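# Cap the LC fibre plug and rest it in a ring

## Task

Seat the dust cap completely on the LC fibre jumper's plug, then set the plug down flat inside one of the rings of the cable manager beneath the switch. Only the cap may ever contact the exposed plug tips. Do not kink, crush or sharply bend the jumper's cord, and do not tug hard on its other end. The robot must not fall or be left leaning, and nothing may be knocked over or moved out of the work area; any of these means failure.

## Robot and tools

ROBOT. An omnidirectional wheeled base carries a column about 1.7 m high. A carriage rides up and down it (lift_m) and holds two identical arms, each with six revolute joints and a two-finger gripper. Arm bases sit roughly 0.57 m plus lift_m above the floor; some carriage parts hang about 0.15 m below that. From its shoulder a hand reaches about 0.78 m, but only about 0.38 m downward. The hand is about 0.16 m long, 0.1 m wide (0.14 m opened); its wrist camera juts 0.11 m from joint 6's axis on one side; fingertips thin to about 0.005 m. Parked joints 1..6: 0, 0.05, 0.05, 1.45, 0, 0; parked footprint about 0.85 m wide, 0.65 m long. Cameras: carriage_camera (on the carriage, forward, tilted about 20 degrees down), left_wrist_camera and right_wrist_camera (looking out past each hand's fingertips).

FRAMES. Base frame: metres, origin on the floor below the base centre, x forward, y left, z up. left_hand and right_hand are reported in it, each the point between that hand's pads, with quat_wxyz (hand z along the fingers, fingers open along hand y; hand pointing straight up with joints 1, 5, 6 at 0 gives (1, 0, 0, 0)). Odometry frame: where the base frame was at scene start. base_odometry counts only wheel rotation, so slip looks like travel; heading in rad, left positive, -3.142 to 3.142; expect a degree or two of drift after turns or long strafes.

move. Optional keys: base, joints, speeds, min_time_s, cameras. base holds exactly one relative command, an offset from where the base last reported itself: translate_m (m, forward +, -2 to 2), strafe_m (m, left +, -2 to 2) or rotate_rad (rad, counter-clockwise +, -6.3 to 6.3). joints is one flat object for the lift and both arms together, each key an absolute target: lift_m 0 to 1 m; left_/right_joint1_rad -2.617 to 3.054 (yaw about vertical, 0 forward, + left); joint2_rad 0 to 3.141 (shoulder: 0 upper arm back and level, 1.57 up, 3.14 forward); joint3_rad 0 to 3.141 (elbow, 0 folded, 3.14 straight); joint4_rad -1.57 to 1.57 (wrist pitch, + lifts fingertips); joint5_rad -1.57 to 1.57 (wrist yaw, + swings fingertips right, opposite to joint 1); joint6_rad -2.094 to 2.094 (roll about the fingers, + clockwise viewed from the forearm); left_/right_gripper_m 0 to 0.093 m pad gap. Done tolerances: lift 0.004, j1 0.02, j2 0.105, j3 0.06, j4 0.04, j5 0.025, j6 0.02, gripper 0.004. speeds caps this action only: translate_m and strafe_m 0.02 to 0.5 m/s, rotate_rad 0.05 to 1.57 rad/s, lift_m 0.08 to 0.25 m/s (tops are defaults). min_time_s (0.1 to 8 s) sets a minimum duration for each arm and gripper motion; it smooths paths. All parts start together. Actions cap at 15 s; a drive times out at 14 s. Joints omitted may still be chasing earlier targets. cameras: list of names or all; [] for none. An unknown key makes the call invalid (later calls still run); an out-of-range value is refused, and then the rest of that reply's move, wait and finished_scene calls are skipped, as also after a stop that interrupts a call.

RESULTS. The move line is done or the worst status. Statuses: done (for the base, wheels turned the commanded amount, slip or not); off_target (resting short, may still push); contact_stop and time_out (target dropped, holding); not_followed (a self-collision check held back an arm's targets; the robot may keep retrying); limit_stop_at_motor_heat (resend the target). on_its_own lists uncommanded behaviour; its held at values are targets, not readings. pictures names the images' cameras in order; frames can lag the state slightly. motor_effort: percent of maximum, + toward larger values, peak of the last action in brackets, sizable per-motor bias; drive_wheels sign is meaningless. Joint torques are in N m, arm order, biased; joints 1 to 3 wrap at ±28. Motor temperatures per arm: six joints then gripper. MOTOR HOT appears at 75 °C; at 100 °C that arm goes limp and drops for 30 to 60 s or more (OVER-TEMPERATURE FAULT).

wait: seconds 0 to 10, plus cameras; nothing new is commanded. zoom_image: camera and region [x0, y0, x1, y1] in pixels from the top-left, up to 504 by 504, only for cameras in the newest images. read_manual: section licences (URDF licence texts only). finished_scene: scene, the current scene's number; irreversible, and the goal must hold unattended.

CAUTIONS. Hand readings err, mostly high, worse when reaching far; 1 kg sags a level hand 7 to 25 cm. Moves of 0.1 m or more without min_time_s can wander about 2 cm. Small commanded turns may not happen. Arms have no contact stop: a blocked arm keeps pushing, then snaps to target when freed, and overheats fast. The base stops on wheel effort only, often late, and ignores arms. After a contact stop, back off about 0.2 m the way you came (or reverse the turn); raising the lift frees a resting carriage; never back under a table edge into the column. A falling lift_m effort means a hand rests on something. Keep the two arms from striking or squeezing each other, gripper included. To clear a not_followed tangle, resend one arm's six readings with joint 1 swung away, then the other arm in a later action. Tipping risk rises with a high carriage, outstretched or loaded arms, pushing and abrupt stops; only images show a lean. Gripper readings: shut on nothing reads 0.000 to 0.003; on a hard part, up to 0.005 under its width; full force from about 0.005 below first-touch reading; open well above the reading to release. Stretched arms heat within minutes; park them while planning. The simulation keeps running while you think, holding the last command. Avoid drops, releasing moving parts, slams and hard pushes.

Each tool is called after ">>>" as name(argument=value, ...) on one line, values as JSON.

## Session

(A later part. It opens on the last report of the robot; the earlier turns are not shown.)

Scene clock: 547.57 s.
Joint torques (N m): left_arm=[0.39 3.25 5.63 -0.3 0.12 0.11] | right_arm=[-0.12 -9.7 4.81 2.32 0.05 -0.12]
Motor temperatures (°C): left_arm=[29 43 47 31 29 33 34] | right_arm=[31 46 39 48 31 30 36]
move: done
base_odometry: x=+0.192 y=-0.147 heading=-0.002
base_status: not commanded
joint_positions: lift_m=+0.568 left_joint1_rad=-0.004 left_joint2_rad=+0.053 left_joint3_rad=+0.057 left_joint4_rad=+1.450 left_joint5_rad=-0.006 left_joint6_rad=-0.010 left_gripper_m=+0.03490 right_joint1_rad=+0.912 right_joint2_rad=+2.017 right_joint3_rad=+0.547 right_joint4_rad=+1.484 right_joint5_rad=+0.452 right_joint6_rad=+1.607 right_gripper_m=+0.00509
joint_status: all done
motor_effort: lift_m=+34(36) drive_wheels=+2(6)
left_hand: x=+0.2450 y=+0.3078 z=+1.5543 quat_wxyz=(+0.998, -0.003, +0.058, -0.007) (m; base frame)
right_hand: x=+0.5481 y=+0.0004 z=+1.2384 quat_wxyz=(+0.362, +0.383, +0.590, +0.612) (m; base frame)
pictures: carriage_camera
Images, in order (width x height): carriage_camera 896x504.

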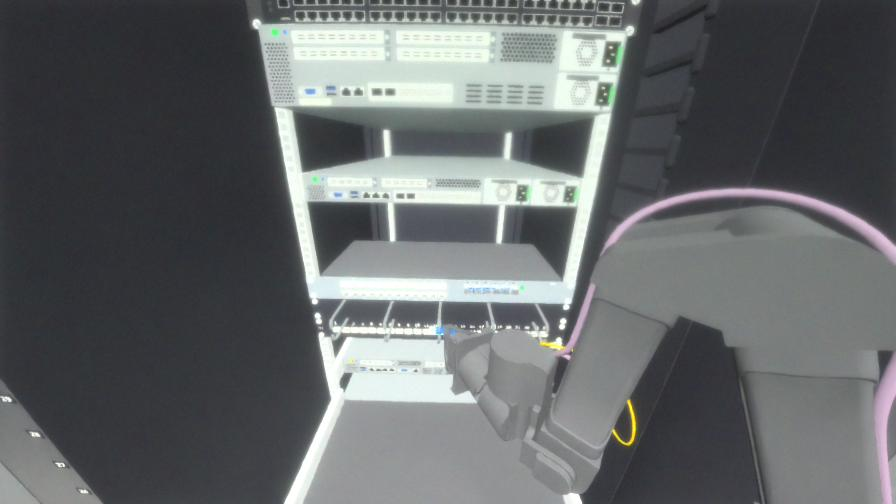

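>>> move(joints={"lift_m":0.5705}, speeds={"lift_m":0.08}, cameras=[])

>>> move(joints={"right_gripper_m":0.022}, min_time_s=2, cameras=["carriage_camera","right_wrist_camera"])

>>> zoom_image(camera="carriage_camera", region=[400, 305, 470, 360])

>>> zoom_image(camera="right_wrist_camera", region=[390, 190, 510, 350])

Scene clock: 553.13 s.
Joint torques (N m): left_arm=[0.38 3.28 5.61 -0.3 0.12 0.11] | right_arm=[-0.14 -9.66 4.77 2.37 0.04 -0.12]
Motor temperatures (°C): left_arm=[29 42 47 31 29 33 34] | right_arm=[31 46 39 48 31 30 36]
move: done
base_odometry: x=+0.192 y=-0.147 heading=-0.002
base_status: not commanded
joint_positions: lift_m=+0.570 left_joint1_rad=-0.004 left_joint2_rad=+0.053 left_joint3_rad=+0.057 left_joint4_rad=+1.450 left_joint5_rad=-0.006 left_joint6_rad=-0.010 left_gripper_m=+0.03490 right_joint1_rad=+0.912 right_joint2_rad=+2.017 right_joint3_rad=+0.547 right_joint4_rad=+1.481 right_joint5_rad=+0.452 right_joint6_rad=+1.607 right_gripper_m=+0.00509
joint_status: all done
motor_effort: lift_m=+36(41) drive_wheels=-1(5)
left_hand: x=+0.2450 y=+0.3078 z=+1.5572 quat_wxyz=(+0.998, -0.003, +0.058, -0.007) (m; base frame)
right_hand: x=+0.5482 y=+0.0006 z=+1.2411 quat_wxyz=(+0.362, +0.383, +0.590, +0.611) (m; base frame)
pictures: none
No camera images: "cameras" was empty.

Scene clock: 555.43 s.
Joint torques (N m): left_arm=[0.39 3.26 5.6 -0.3 0.12 0.11] | right_arm=[-0.13 -9.65 4.78 2.37 0.05 -0.12]
Motor temperatures (°C): left_arm=[29 42 47 31 29 33 34] | right_arm=[31 46 39 48 31 30 36]
move: done
base_odometry: x=+0.192 y=-0.147 heading=-0.002
base_status: not commanded
joint_positions: lift_m=+0.570 left_joint1_rad=-0.004 left_joint2_rad=+0.053 left_joint3_rad=+0.057 left_joint4_rad=+1.450 left_joint5_rad=-0.006 left_joint6_rad=-0.010 left_gripper_m=+0.03490 right_joint1_rad=+0.912 right_joint2_rad=+2.017 right_joint3_rad=+0.547 right_joint4_rad=+1.480 right_joint5_rad=+0.452 right_joint6_rad=+1.607 right_gripper_m=+0.02189
joint_status: all done
motor_effort: lift_m=+36(36) drive_wheels=+4(7)
left_hand: x=+0.2450 y=+0.3078 z=+1.5572 quat_wxyz=(+0.998, -0.003, +0.058, -0.007) (m; base frame)
right_hand: x=+0.5482 y=+0.0006 z=+1.2410 quat_wxyz=(+0.362, +0.383, +0.590, +0.611) (m; base frame)
pictures: carriage_camera, right_wrist_camera
Images, in order (width x height): carriage_camera 896x504, right_wrist_camera 896x504.

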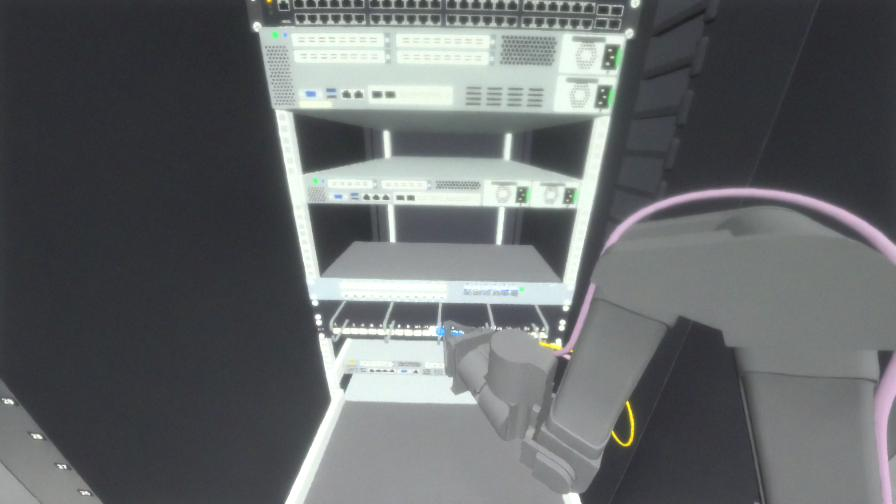

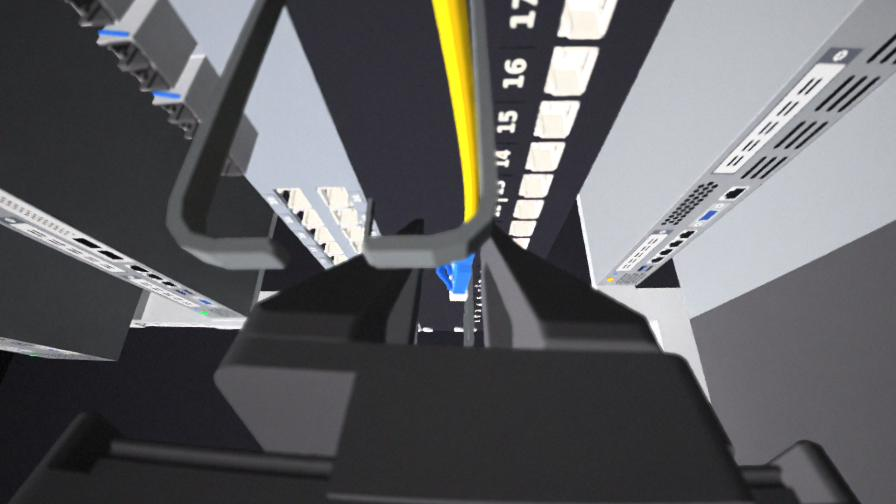

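Scaled by 7.200 from the camera's 896x504 image, which has a finer 1280x720 frame.

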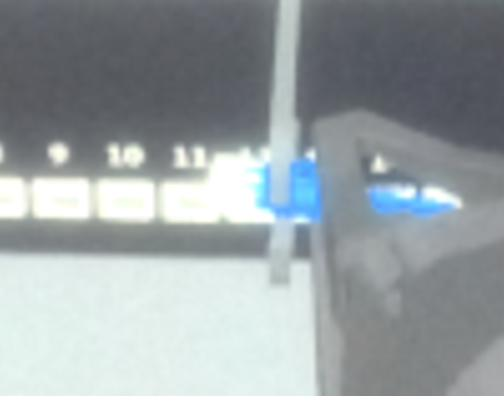

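Scaled by 3.150 from the camera's 896x504 image, which has a finer 1280x720 frame.

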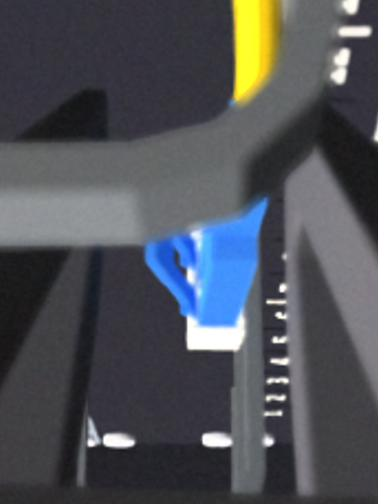

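>>> move(base={"strafe_m":-0.009}, speeds={"strafe_m":0.03}, joints={"lift_m":0.5665}, cameras=[])

>>> move(joints={"right_gripper_m":0.0045}, min_time_s=1.5, cameras=["carriage_camera","right_wrist_camera"])

>>> zoom_image(camera="carriage_camera", region=[400, 305, 470, 360])

>>> zoom_image(camera="right_wrist_camera", region=[390, 190, 510, 350])

Scene clock: 572.13 s.
Joint torques (N m): left_arm=[0.39 3.28 5.65 -0.3 0.12 0.11] | right_arm=[-0.17 -9.58 4.68 2.43 0.04 -0.12]
Motor temperatures (°C): left_arm=[29 42 47 31 29 33 33] | right_arm=[31 46 39 49 31 30 35]
move: done
base_odometry: x=+0.192 y=-0.156 heading=-0.002
base_status: done
joint_positions: lift_m=+0.567 left_joint1_rad=-0.004 left_joint2_rad=+0.052 left_joint3_rad=+0.057 left_joint4_rad=+1.450 left_joint5_rad=-0.006 left_joint6_rad=-0.010 left_gripper_m=+0.03490 right_joint1_rad=+0.912 right_joint2_rad=+2.016 right_joint3_rad=+0.547 right_joint4_rad=+1.476 right_joint5_rad=+0.452 right_joint6_rad=+1.607 right_gripper_m=+0.02189
joint_status: all done
motor_effort: lift_m=+34(36) drive_wheels=-3(8)
left_hand: x=+0.2450 y=+0.3078 z=+1.5532 quat_wxyz=(+0.998, -0.003, +0.058, -0.007) (m; base frame)
right_hand: x=+0.5483 y=+0.0004 z=+1.2363 quat_wxyz=(+0.362, +0.383, +0.592, +0.610) (m; base frame)
pictures: none
No camera images: "cameras" was empty.

Scene clock: 573.93 s.
Joint torques (N m): left_arm=[0.39 3.33 5.64 -0.3 0.11 0.11] | right_arm=[-0.1 -9.59 4.78 2.37 0.04 -0.12]
Motor temperatures (°C): left_arm=[29 42 47 31 29 33 33] | right_arm=[31 46 39 49 31 30 35]
move: done
base_odometry: x=+0.192 y=-0.156 heading=-0.002
base_status: not commanded
joint_positions: lift_m=+0.567 left_joint1_rad=-0.004 left_joint2_rad=+0.052 left_joint3_rad=+0.057 left_joint4_rad=+1.450 left_joint5_rad=-0.006 left_joint6_rad=-0.010 left_gripper_m=+0.03490 right_joint1_rad=+0.912 right_joint2_rad=+2.016 right_joint3_rad=+0.547 right_joint4_rad=+1.480 right_joint5_rad=+0.453 right_joint6_rad=+1.607 right_gripper_m=+0.00488
joint_status: all done
motor_effort: lift_m=+34(35) drive_wheels=+0(5)
left_hand: x=+0.2450 y=+0.3078 z=+1.5532 quat_wxyz=(+0.998, -0.003, +0.058, -0.007) (m; base frame)
right_hand: x=+0.5484 y=+0.0003 z=+1.2374 quat_wxyz=(+0.363, +0.383, +0.590, +0.611) (m; base frame)
pictures: carriage_camera, right_wrist_camera
Images, in order (width x height): carriage_camera 896x504, right_wrist_camera 896x504.

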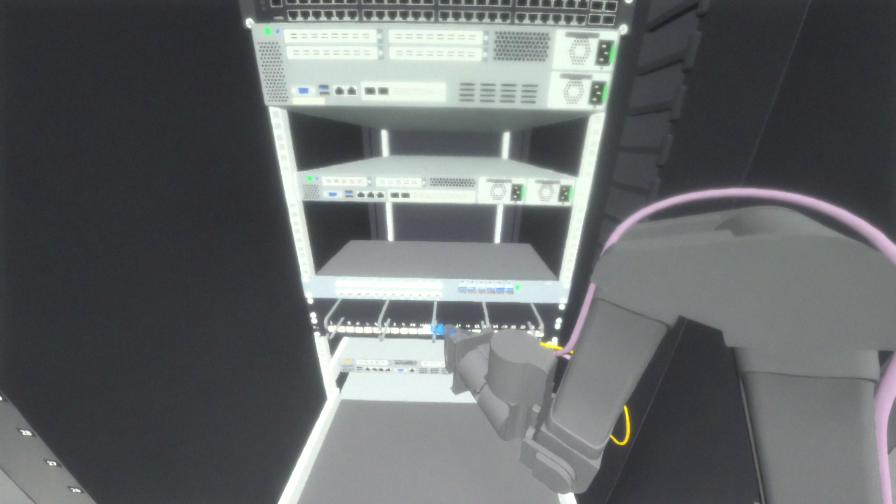

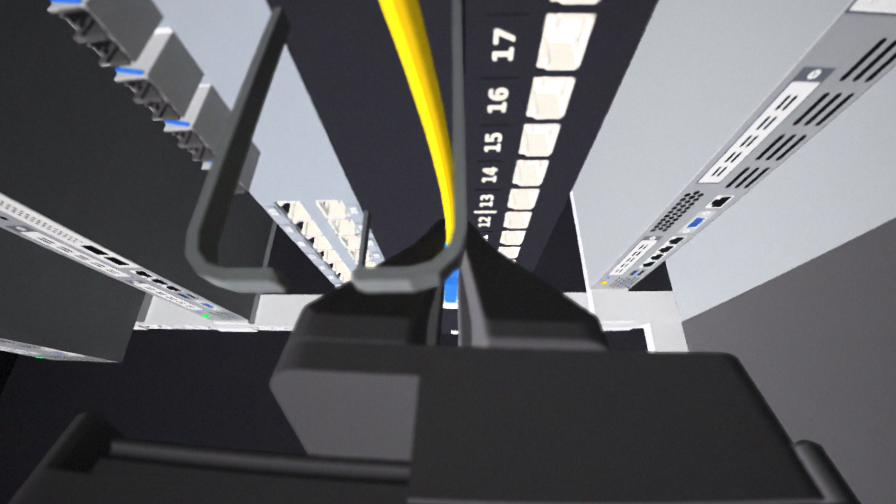

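Scaled by 7.200 from the camera's 896x504 image, which has a finer 1280x720 frame.

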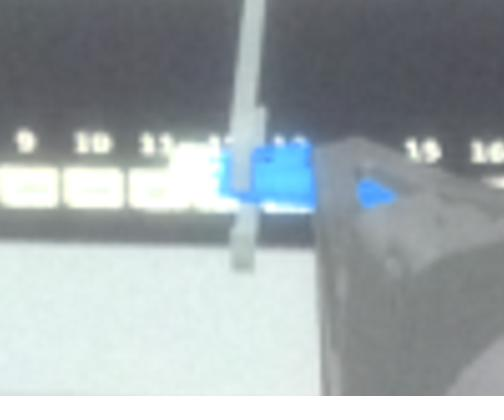

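Scaled by 3.150 from the camera's 896x504 image, which has a finer 1280x720 frame.

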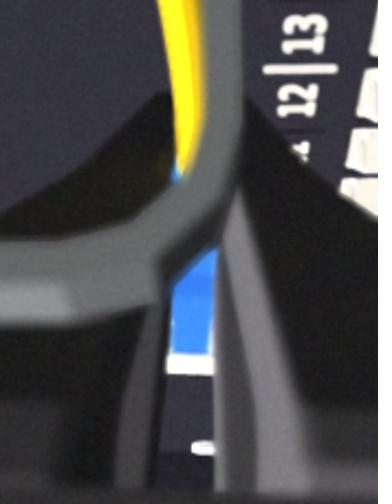

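Lift slightly, strafe left 12 mm, and release.

>>> move(joints={"lift_m":0.570}, speeds={"lift_m":0.08}, cameras=[])

>>> move(base={"strafe_m":0.012}, speeds={"strafe_m":0.03}, cameras=["carriage_camera"])

>>> zoom_image(camera="carriage_camera", region=[400, 305, 470, 360])

>>> move(joints={"right_gripper_m":0.022}, min_time_s=2, cameras=["carriage_camera","right_wrist_camera"])

>>> zoom_image(camera="carriage_camera", region=[400, 305, 470, 360])

>>> zoom_image(camera="right_wrist_camera", region=[390, 190, 510, 350])

Scene clock: 583.27 s.
Joint torques (N m): left_arm=[0.43 3.3 5.67 -0.31 0.11 0.11] | right_arm=[-0.1 -9.59 4.71 2.39 0.04 -0.12]
Motor temperatures (°C): left_arm=[29 42 47 31 29 33 33] | right_arm=[31 46 39 49 31 30 35]
move: done
base_odometry: x=+0.192 y=-0.156 heading=-0.002
base_status: not commanded
joint_positions: lift_m=+0.570 left_joint1_rad=-0.004 left_joint2_rad=+0.052 left_joint3_rad=+0.057 left_joint4_rad=+1.450 left_joint5_rad=-0.006 left_joint6_rad=-0.010 left_gripper_m=+0.03490 right_joint1_rad=+0.912 right_joint2_rad=+2.016 right_joint3_rad=+0.548 right_joint4_rad=+1.479 right_joint5_rad=+0.453 right_joint6_rad=+1.607 right_gripper_m=+0.00488
joint_status: all done
motor_effort: lift_m=+36(42) drive_wheels=-1(3)
left_hand: x=+0.2450 y=+0.3078 z=+1.5566 quat_wxyz=(+0.998, -0.003, +0.058, -0.007) (m; base frame)
right_hand: x=+0.5485 y=+0.0005 z=+1.2408 quat_wxyz=(+0.363, +0.383, +0.590, +0.611) (m; base frame)
pictures: none
No camera images: "cameras" was empty.

Scene clock: 584.10 s.
Joint torques (N m): left_arm=[0.4 3.28 5.68 -0.3 0.13 0.11] | right_arm=[-0.03 -9.58 4.67 2.39 0.04 -0.12]
Motor temperatures (°C): left_arm=[29 42 47 31 29 33 33] | right_arm=[31 46 39 49 31 30 35]
move: done
base_odometry: x=+0.192 y=-0.144 heading=-0.002
base_status: done
joint_positions: lift_m=+0.570 left_joint1_rad=-0.004 left_joint2_rad=+0.052 left_joint3_rad=+0.057 left_joint4_rad=+1.450 left_joint5_rad=-0.006 left_joint6_rad=-0.010 left_gripper_m=+0.03490 right_joint1_rad=+0.911 right_joint2_rad=+2.016 right_joint3_rad=+0.548 right_joint4_rad=+1.479 right_joint5_rad=+0.454 right_joint6_rad=+1.607 right_gripper_m=+0.00488
joint_status: not commanded
motor_effort: lift_m=+36(36) drive_wheels=-2(8)
left_hand: x=+0.2450 y=+0.3078 z=+1.5566 quat_wxyz=(+0.998, -0.003, +0.058, -0.007) (m; base frame)
right_hand: x=+0.5487 y=+0.0001 z=+1.2408 quat_wxyz=(+0.363, +0.384, +0.589, +0.611) (m; base frame)
pictures: carriage_camera
Images, in order (width x height): carriage_camera 896x504.

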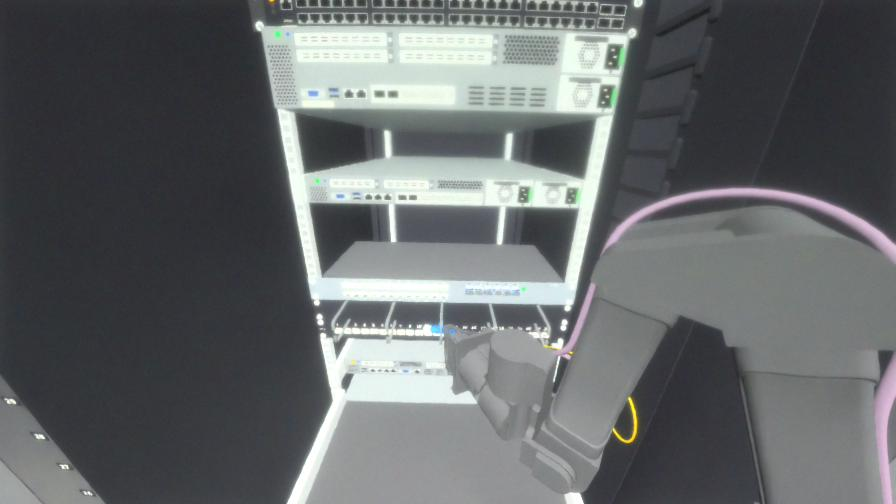

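Scaled by 7.200 from the camera's 896x504 image, which has a finer 1280x720 frame.

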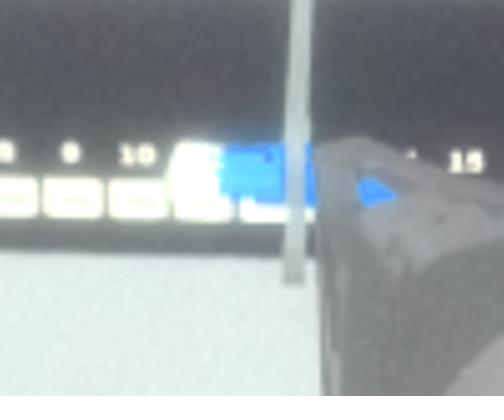

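Scene clock: 586.37 s.
Joint torques (N m): left_arm=[0.39 3.29 5.64 -0.31 0.12 0.11] | right_arm=[-0.06 -9.58 4.72 2.38 0.02 -0.12]
Motor temperatures (°C): left_arm=[29 42 47 31 29 33 33] | right_arm=[31 46 39 49 31 30 35]
move: done
base_odometry: x=+0.192 y=-0.144 heading=-0.002
base_status: not commanded
joint_positions: lift_m=+0.570 left_joint1_rad=-0.004 left_joint2_rad=+0.052 left_joint3_rad=+0.057 left_joint4_rad=+1.450 left_joint5_rad=-0.006 left_joint6_rad=-0.010 left_gripper_m=+0.03490 right_joint1_rad=+0.911 right_joint2_rad=+2.016 right_joint3_rad=+0.548 right_joint4_rad=+1.479 right_joint5_rad=+0.454 right_joint6_rad=+1.607 right_gripper_m=+0.02188
joint_status: all done
motor_effort: lift_m=+36(36) drive_wheels=+1(6)
left_hand: x=+0.2450 y=+0.3078 z=+1.5566 quat_wxyz=(+0.998, -0.003, +0.058, -0.007) (m; base frame)
right_hand: x=+0.5487 y=+0.0001 z=+1.2408 quat_wxyz=(+0.363, +0.384, +0.589, +0.611) (m; base frame)
pictures: carriage_camera, right_wrist_camera
Images, in order (width x height): carriage_camera 896x504, right_wrist_camera 896x504.

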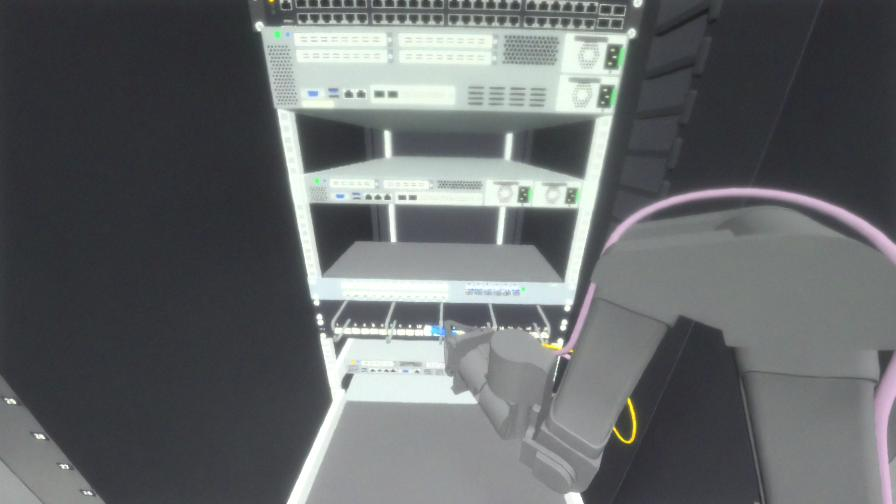

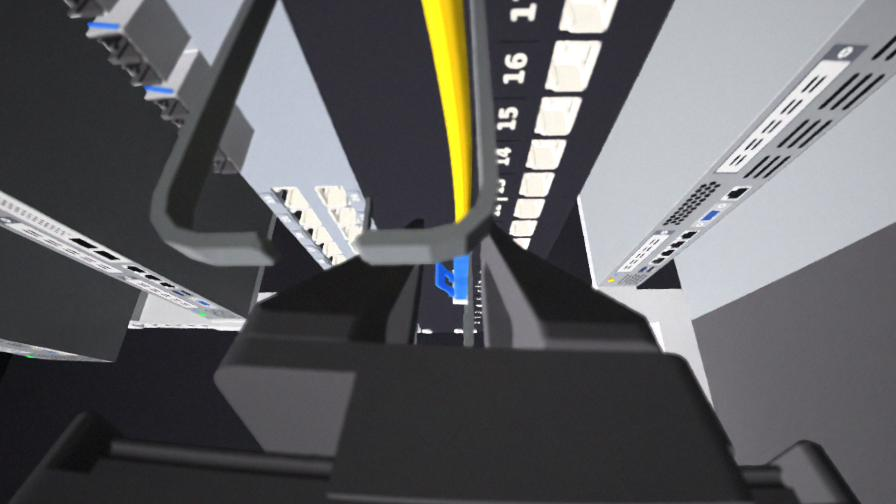

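Scaled by 7.200 from the camera's 896x504 image, which has a finer 1280x720 frame.

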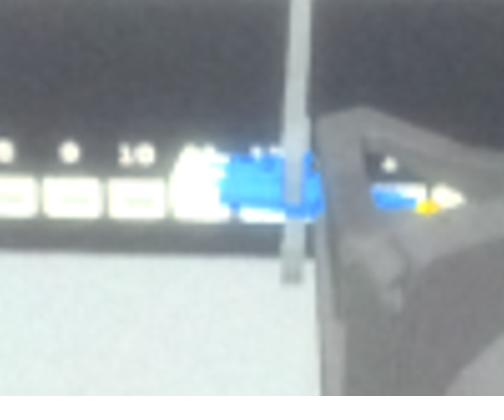

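Scaled by 3.150 from the camera's 896x504 image, which has a finer 1280x720 frame.

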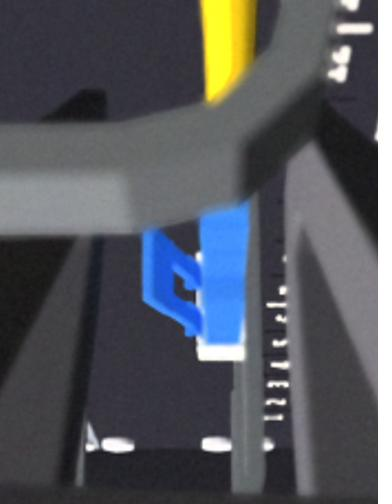

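>>> move(joints={"right_gripper_m":0.028}, min_time_s=0.8, cameras=[])

>>> move(base={"translate_m":-0.2}, speeds={"translate_m":0.08}, cameras=["carriage_camera"])

>>> zoom_image(camera="carriage_camera", region=[400, 275, 500, 345])

Scene clock: 591.87 s.
Joint torques (N m): left_arm=[0.4 3.29 5.65 -0.3 0.12 0.11] | right_arm=[-0.06 -9.57 4.7 2.39 0.02 -0.12]
Motor temperatures (°C): left_arm=[29 42 47 30 29 33 33] | right_arm=[31 46 39 49 31 30 35]
move: done
base_odometry: x=+0.192 y=-0.144 heading=-0.002
base_status: not commanded
joint_positions: lift_m=+0.570 left_joint1_rad=-0.004 left_joint2_rad=+0.052 left_joint3_rad=+0.057 left_joint4_rad=+1.450 left_joint5_rad=-0.006 left_joint6_rad=-0.010 left_gripper_m=+0.03490 right_joint1_rad=+0.911 right_joint2_rad=+2.016 right_joint3_rad=+0.548 right_joint4_rad=+1.479 right_joint5_rad=+0.454 right_joint6_rad=+1.607 right_gripper_m=+0.02786
joint_status: all done
motor_effort: lift_m=+36(36) drive_wheels=+2(7)
left_hand: x=+0.2450 y=+0.3078 z=+1.5566 quat_wxyz=(+0.998, -0.003, +0.058, -0.007) (m; base frame)
right_hand: x=+0.5487 y=+0.0001 z=+1.2408 quat_wxyz=(+0.363, +0.384, +0.589, +0.611) (m; base frame)
pictures: none
No camera images: "cameras" was empty.

Scene clock: 595.00 s.
Joint torques (N m): left_arm=[0.36 3.26 5.65 -0.29 0.12 0.11] | right_arm=[-0.09 -9.58 4.71 2.37 0.02 -0.12]
Motor temperatures (°C): left_arm=[29 42 47 30 29 33 33] | right_arm=[31 46 39 48 31 30 35]
move: done
base_odometry: x=-0.008 y=-0.144 heading=-0.002
base_status: done
joint_positions: lift_m=+0.570 left_joint1_rad=-0.004 left_joint2_rad=+0.052 left_joint3_rad=+0.057 left_joint4_rad=+1.450 left_joint5_rad=-0.006 left_joint6_rad=-0.010 left_gripper_m=+0.03490 right_joint1_rad=+0.912 right_joint2_rad=+2.016 right_joint3_rad=+0.548 right_joint4_rad=+1.479 right_joint5_rad=+0.454 right_joint6_rad=+1.607 right_gripper_m=+0.02786
joint_status: not commanded
motor_effort: lift_m=+36(36) drive_wheels=+0(11)
left_hand: x=+0.2450 y=+0.3078 z=+1.5566 quat_wxyz=(+0.998, -0.003, +0.058, -0.007) (m; base frame)
right_hand: x=+0.5486 y=+0.0002 z=+1.2408 quat_wxyz=(+0.363, +0.384, +0.589, +0.611) (m; base frame)
pictures: carriage_camera
Images, in order (width x height): carriage_camera 896x504.

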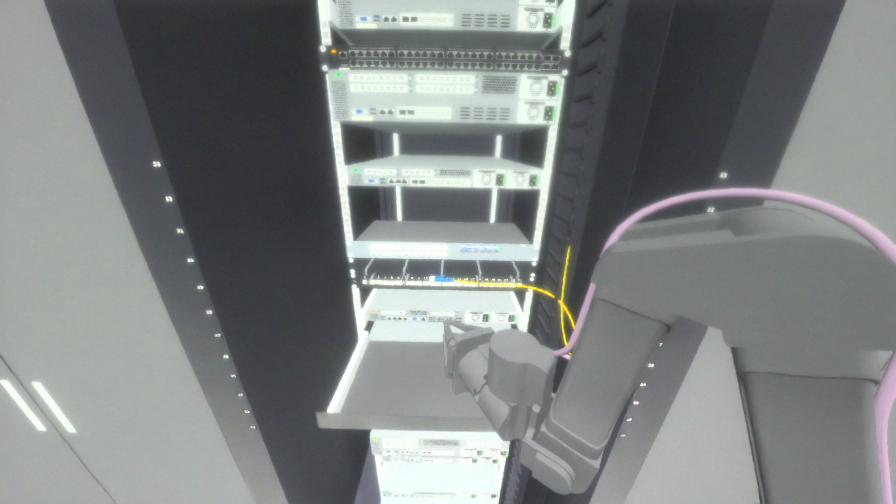

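Scaled by 5.040 from the camera's 896x504 image, which has a finer 1280x720 frame.

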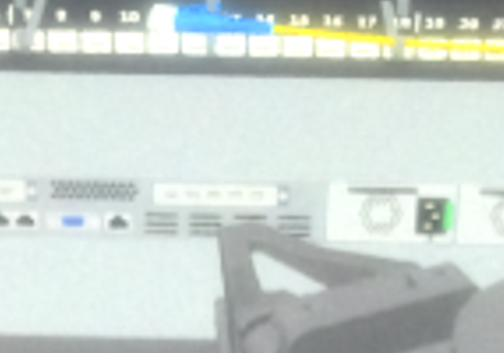

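>>> zoom_image(camera="carriage_camera", region=[415, 255, 485, 300])

Scaled by 7.200 from the camera's 896x504 image, which has a finer 1280x720 frame.

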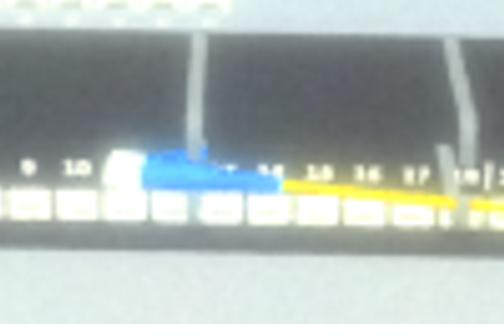

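>>> finished_scene(scene=2)

The scene is finished: the task was done.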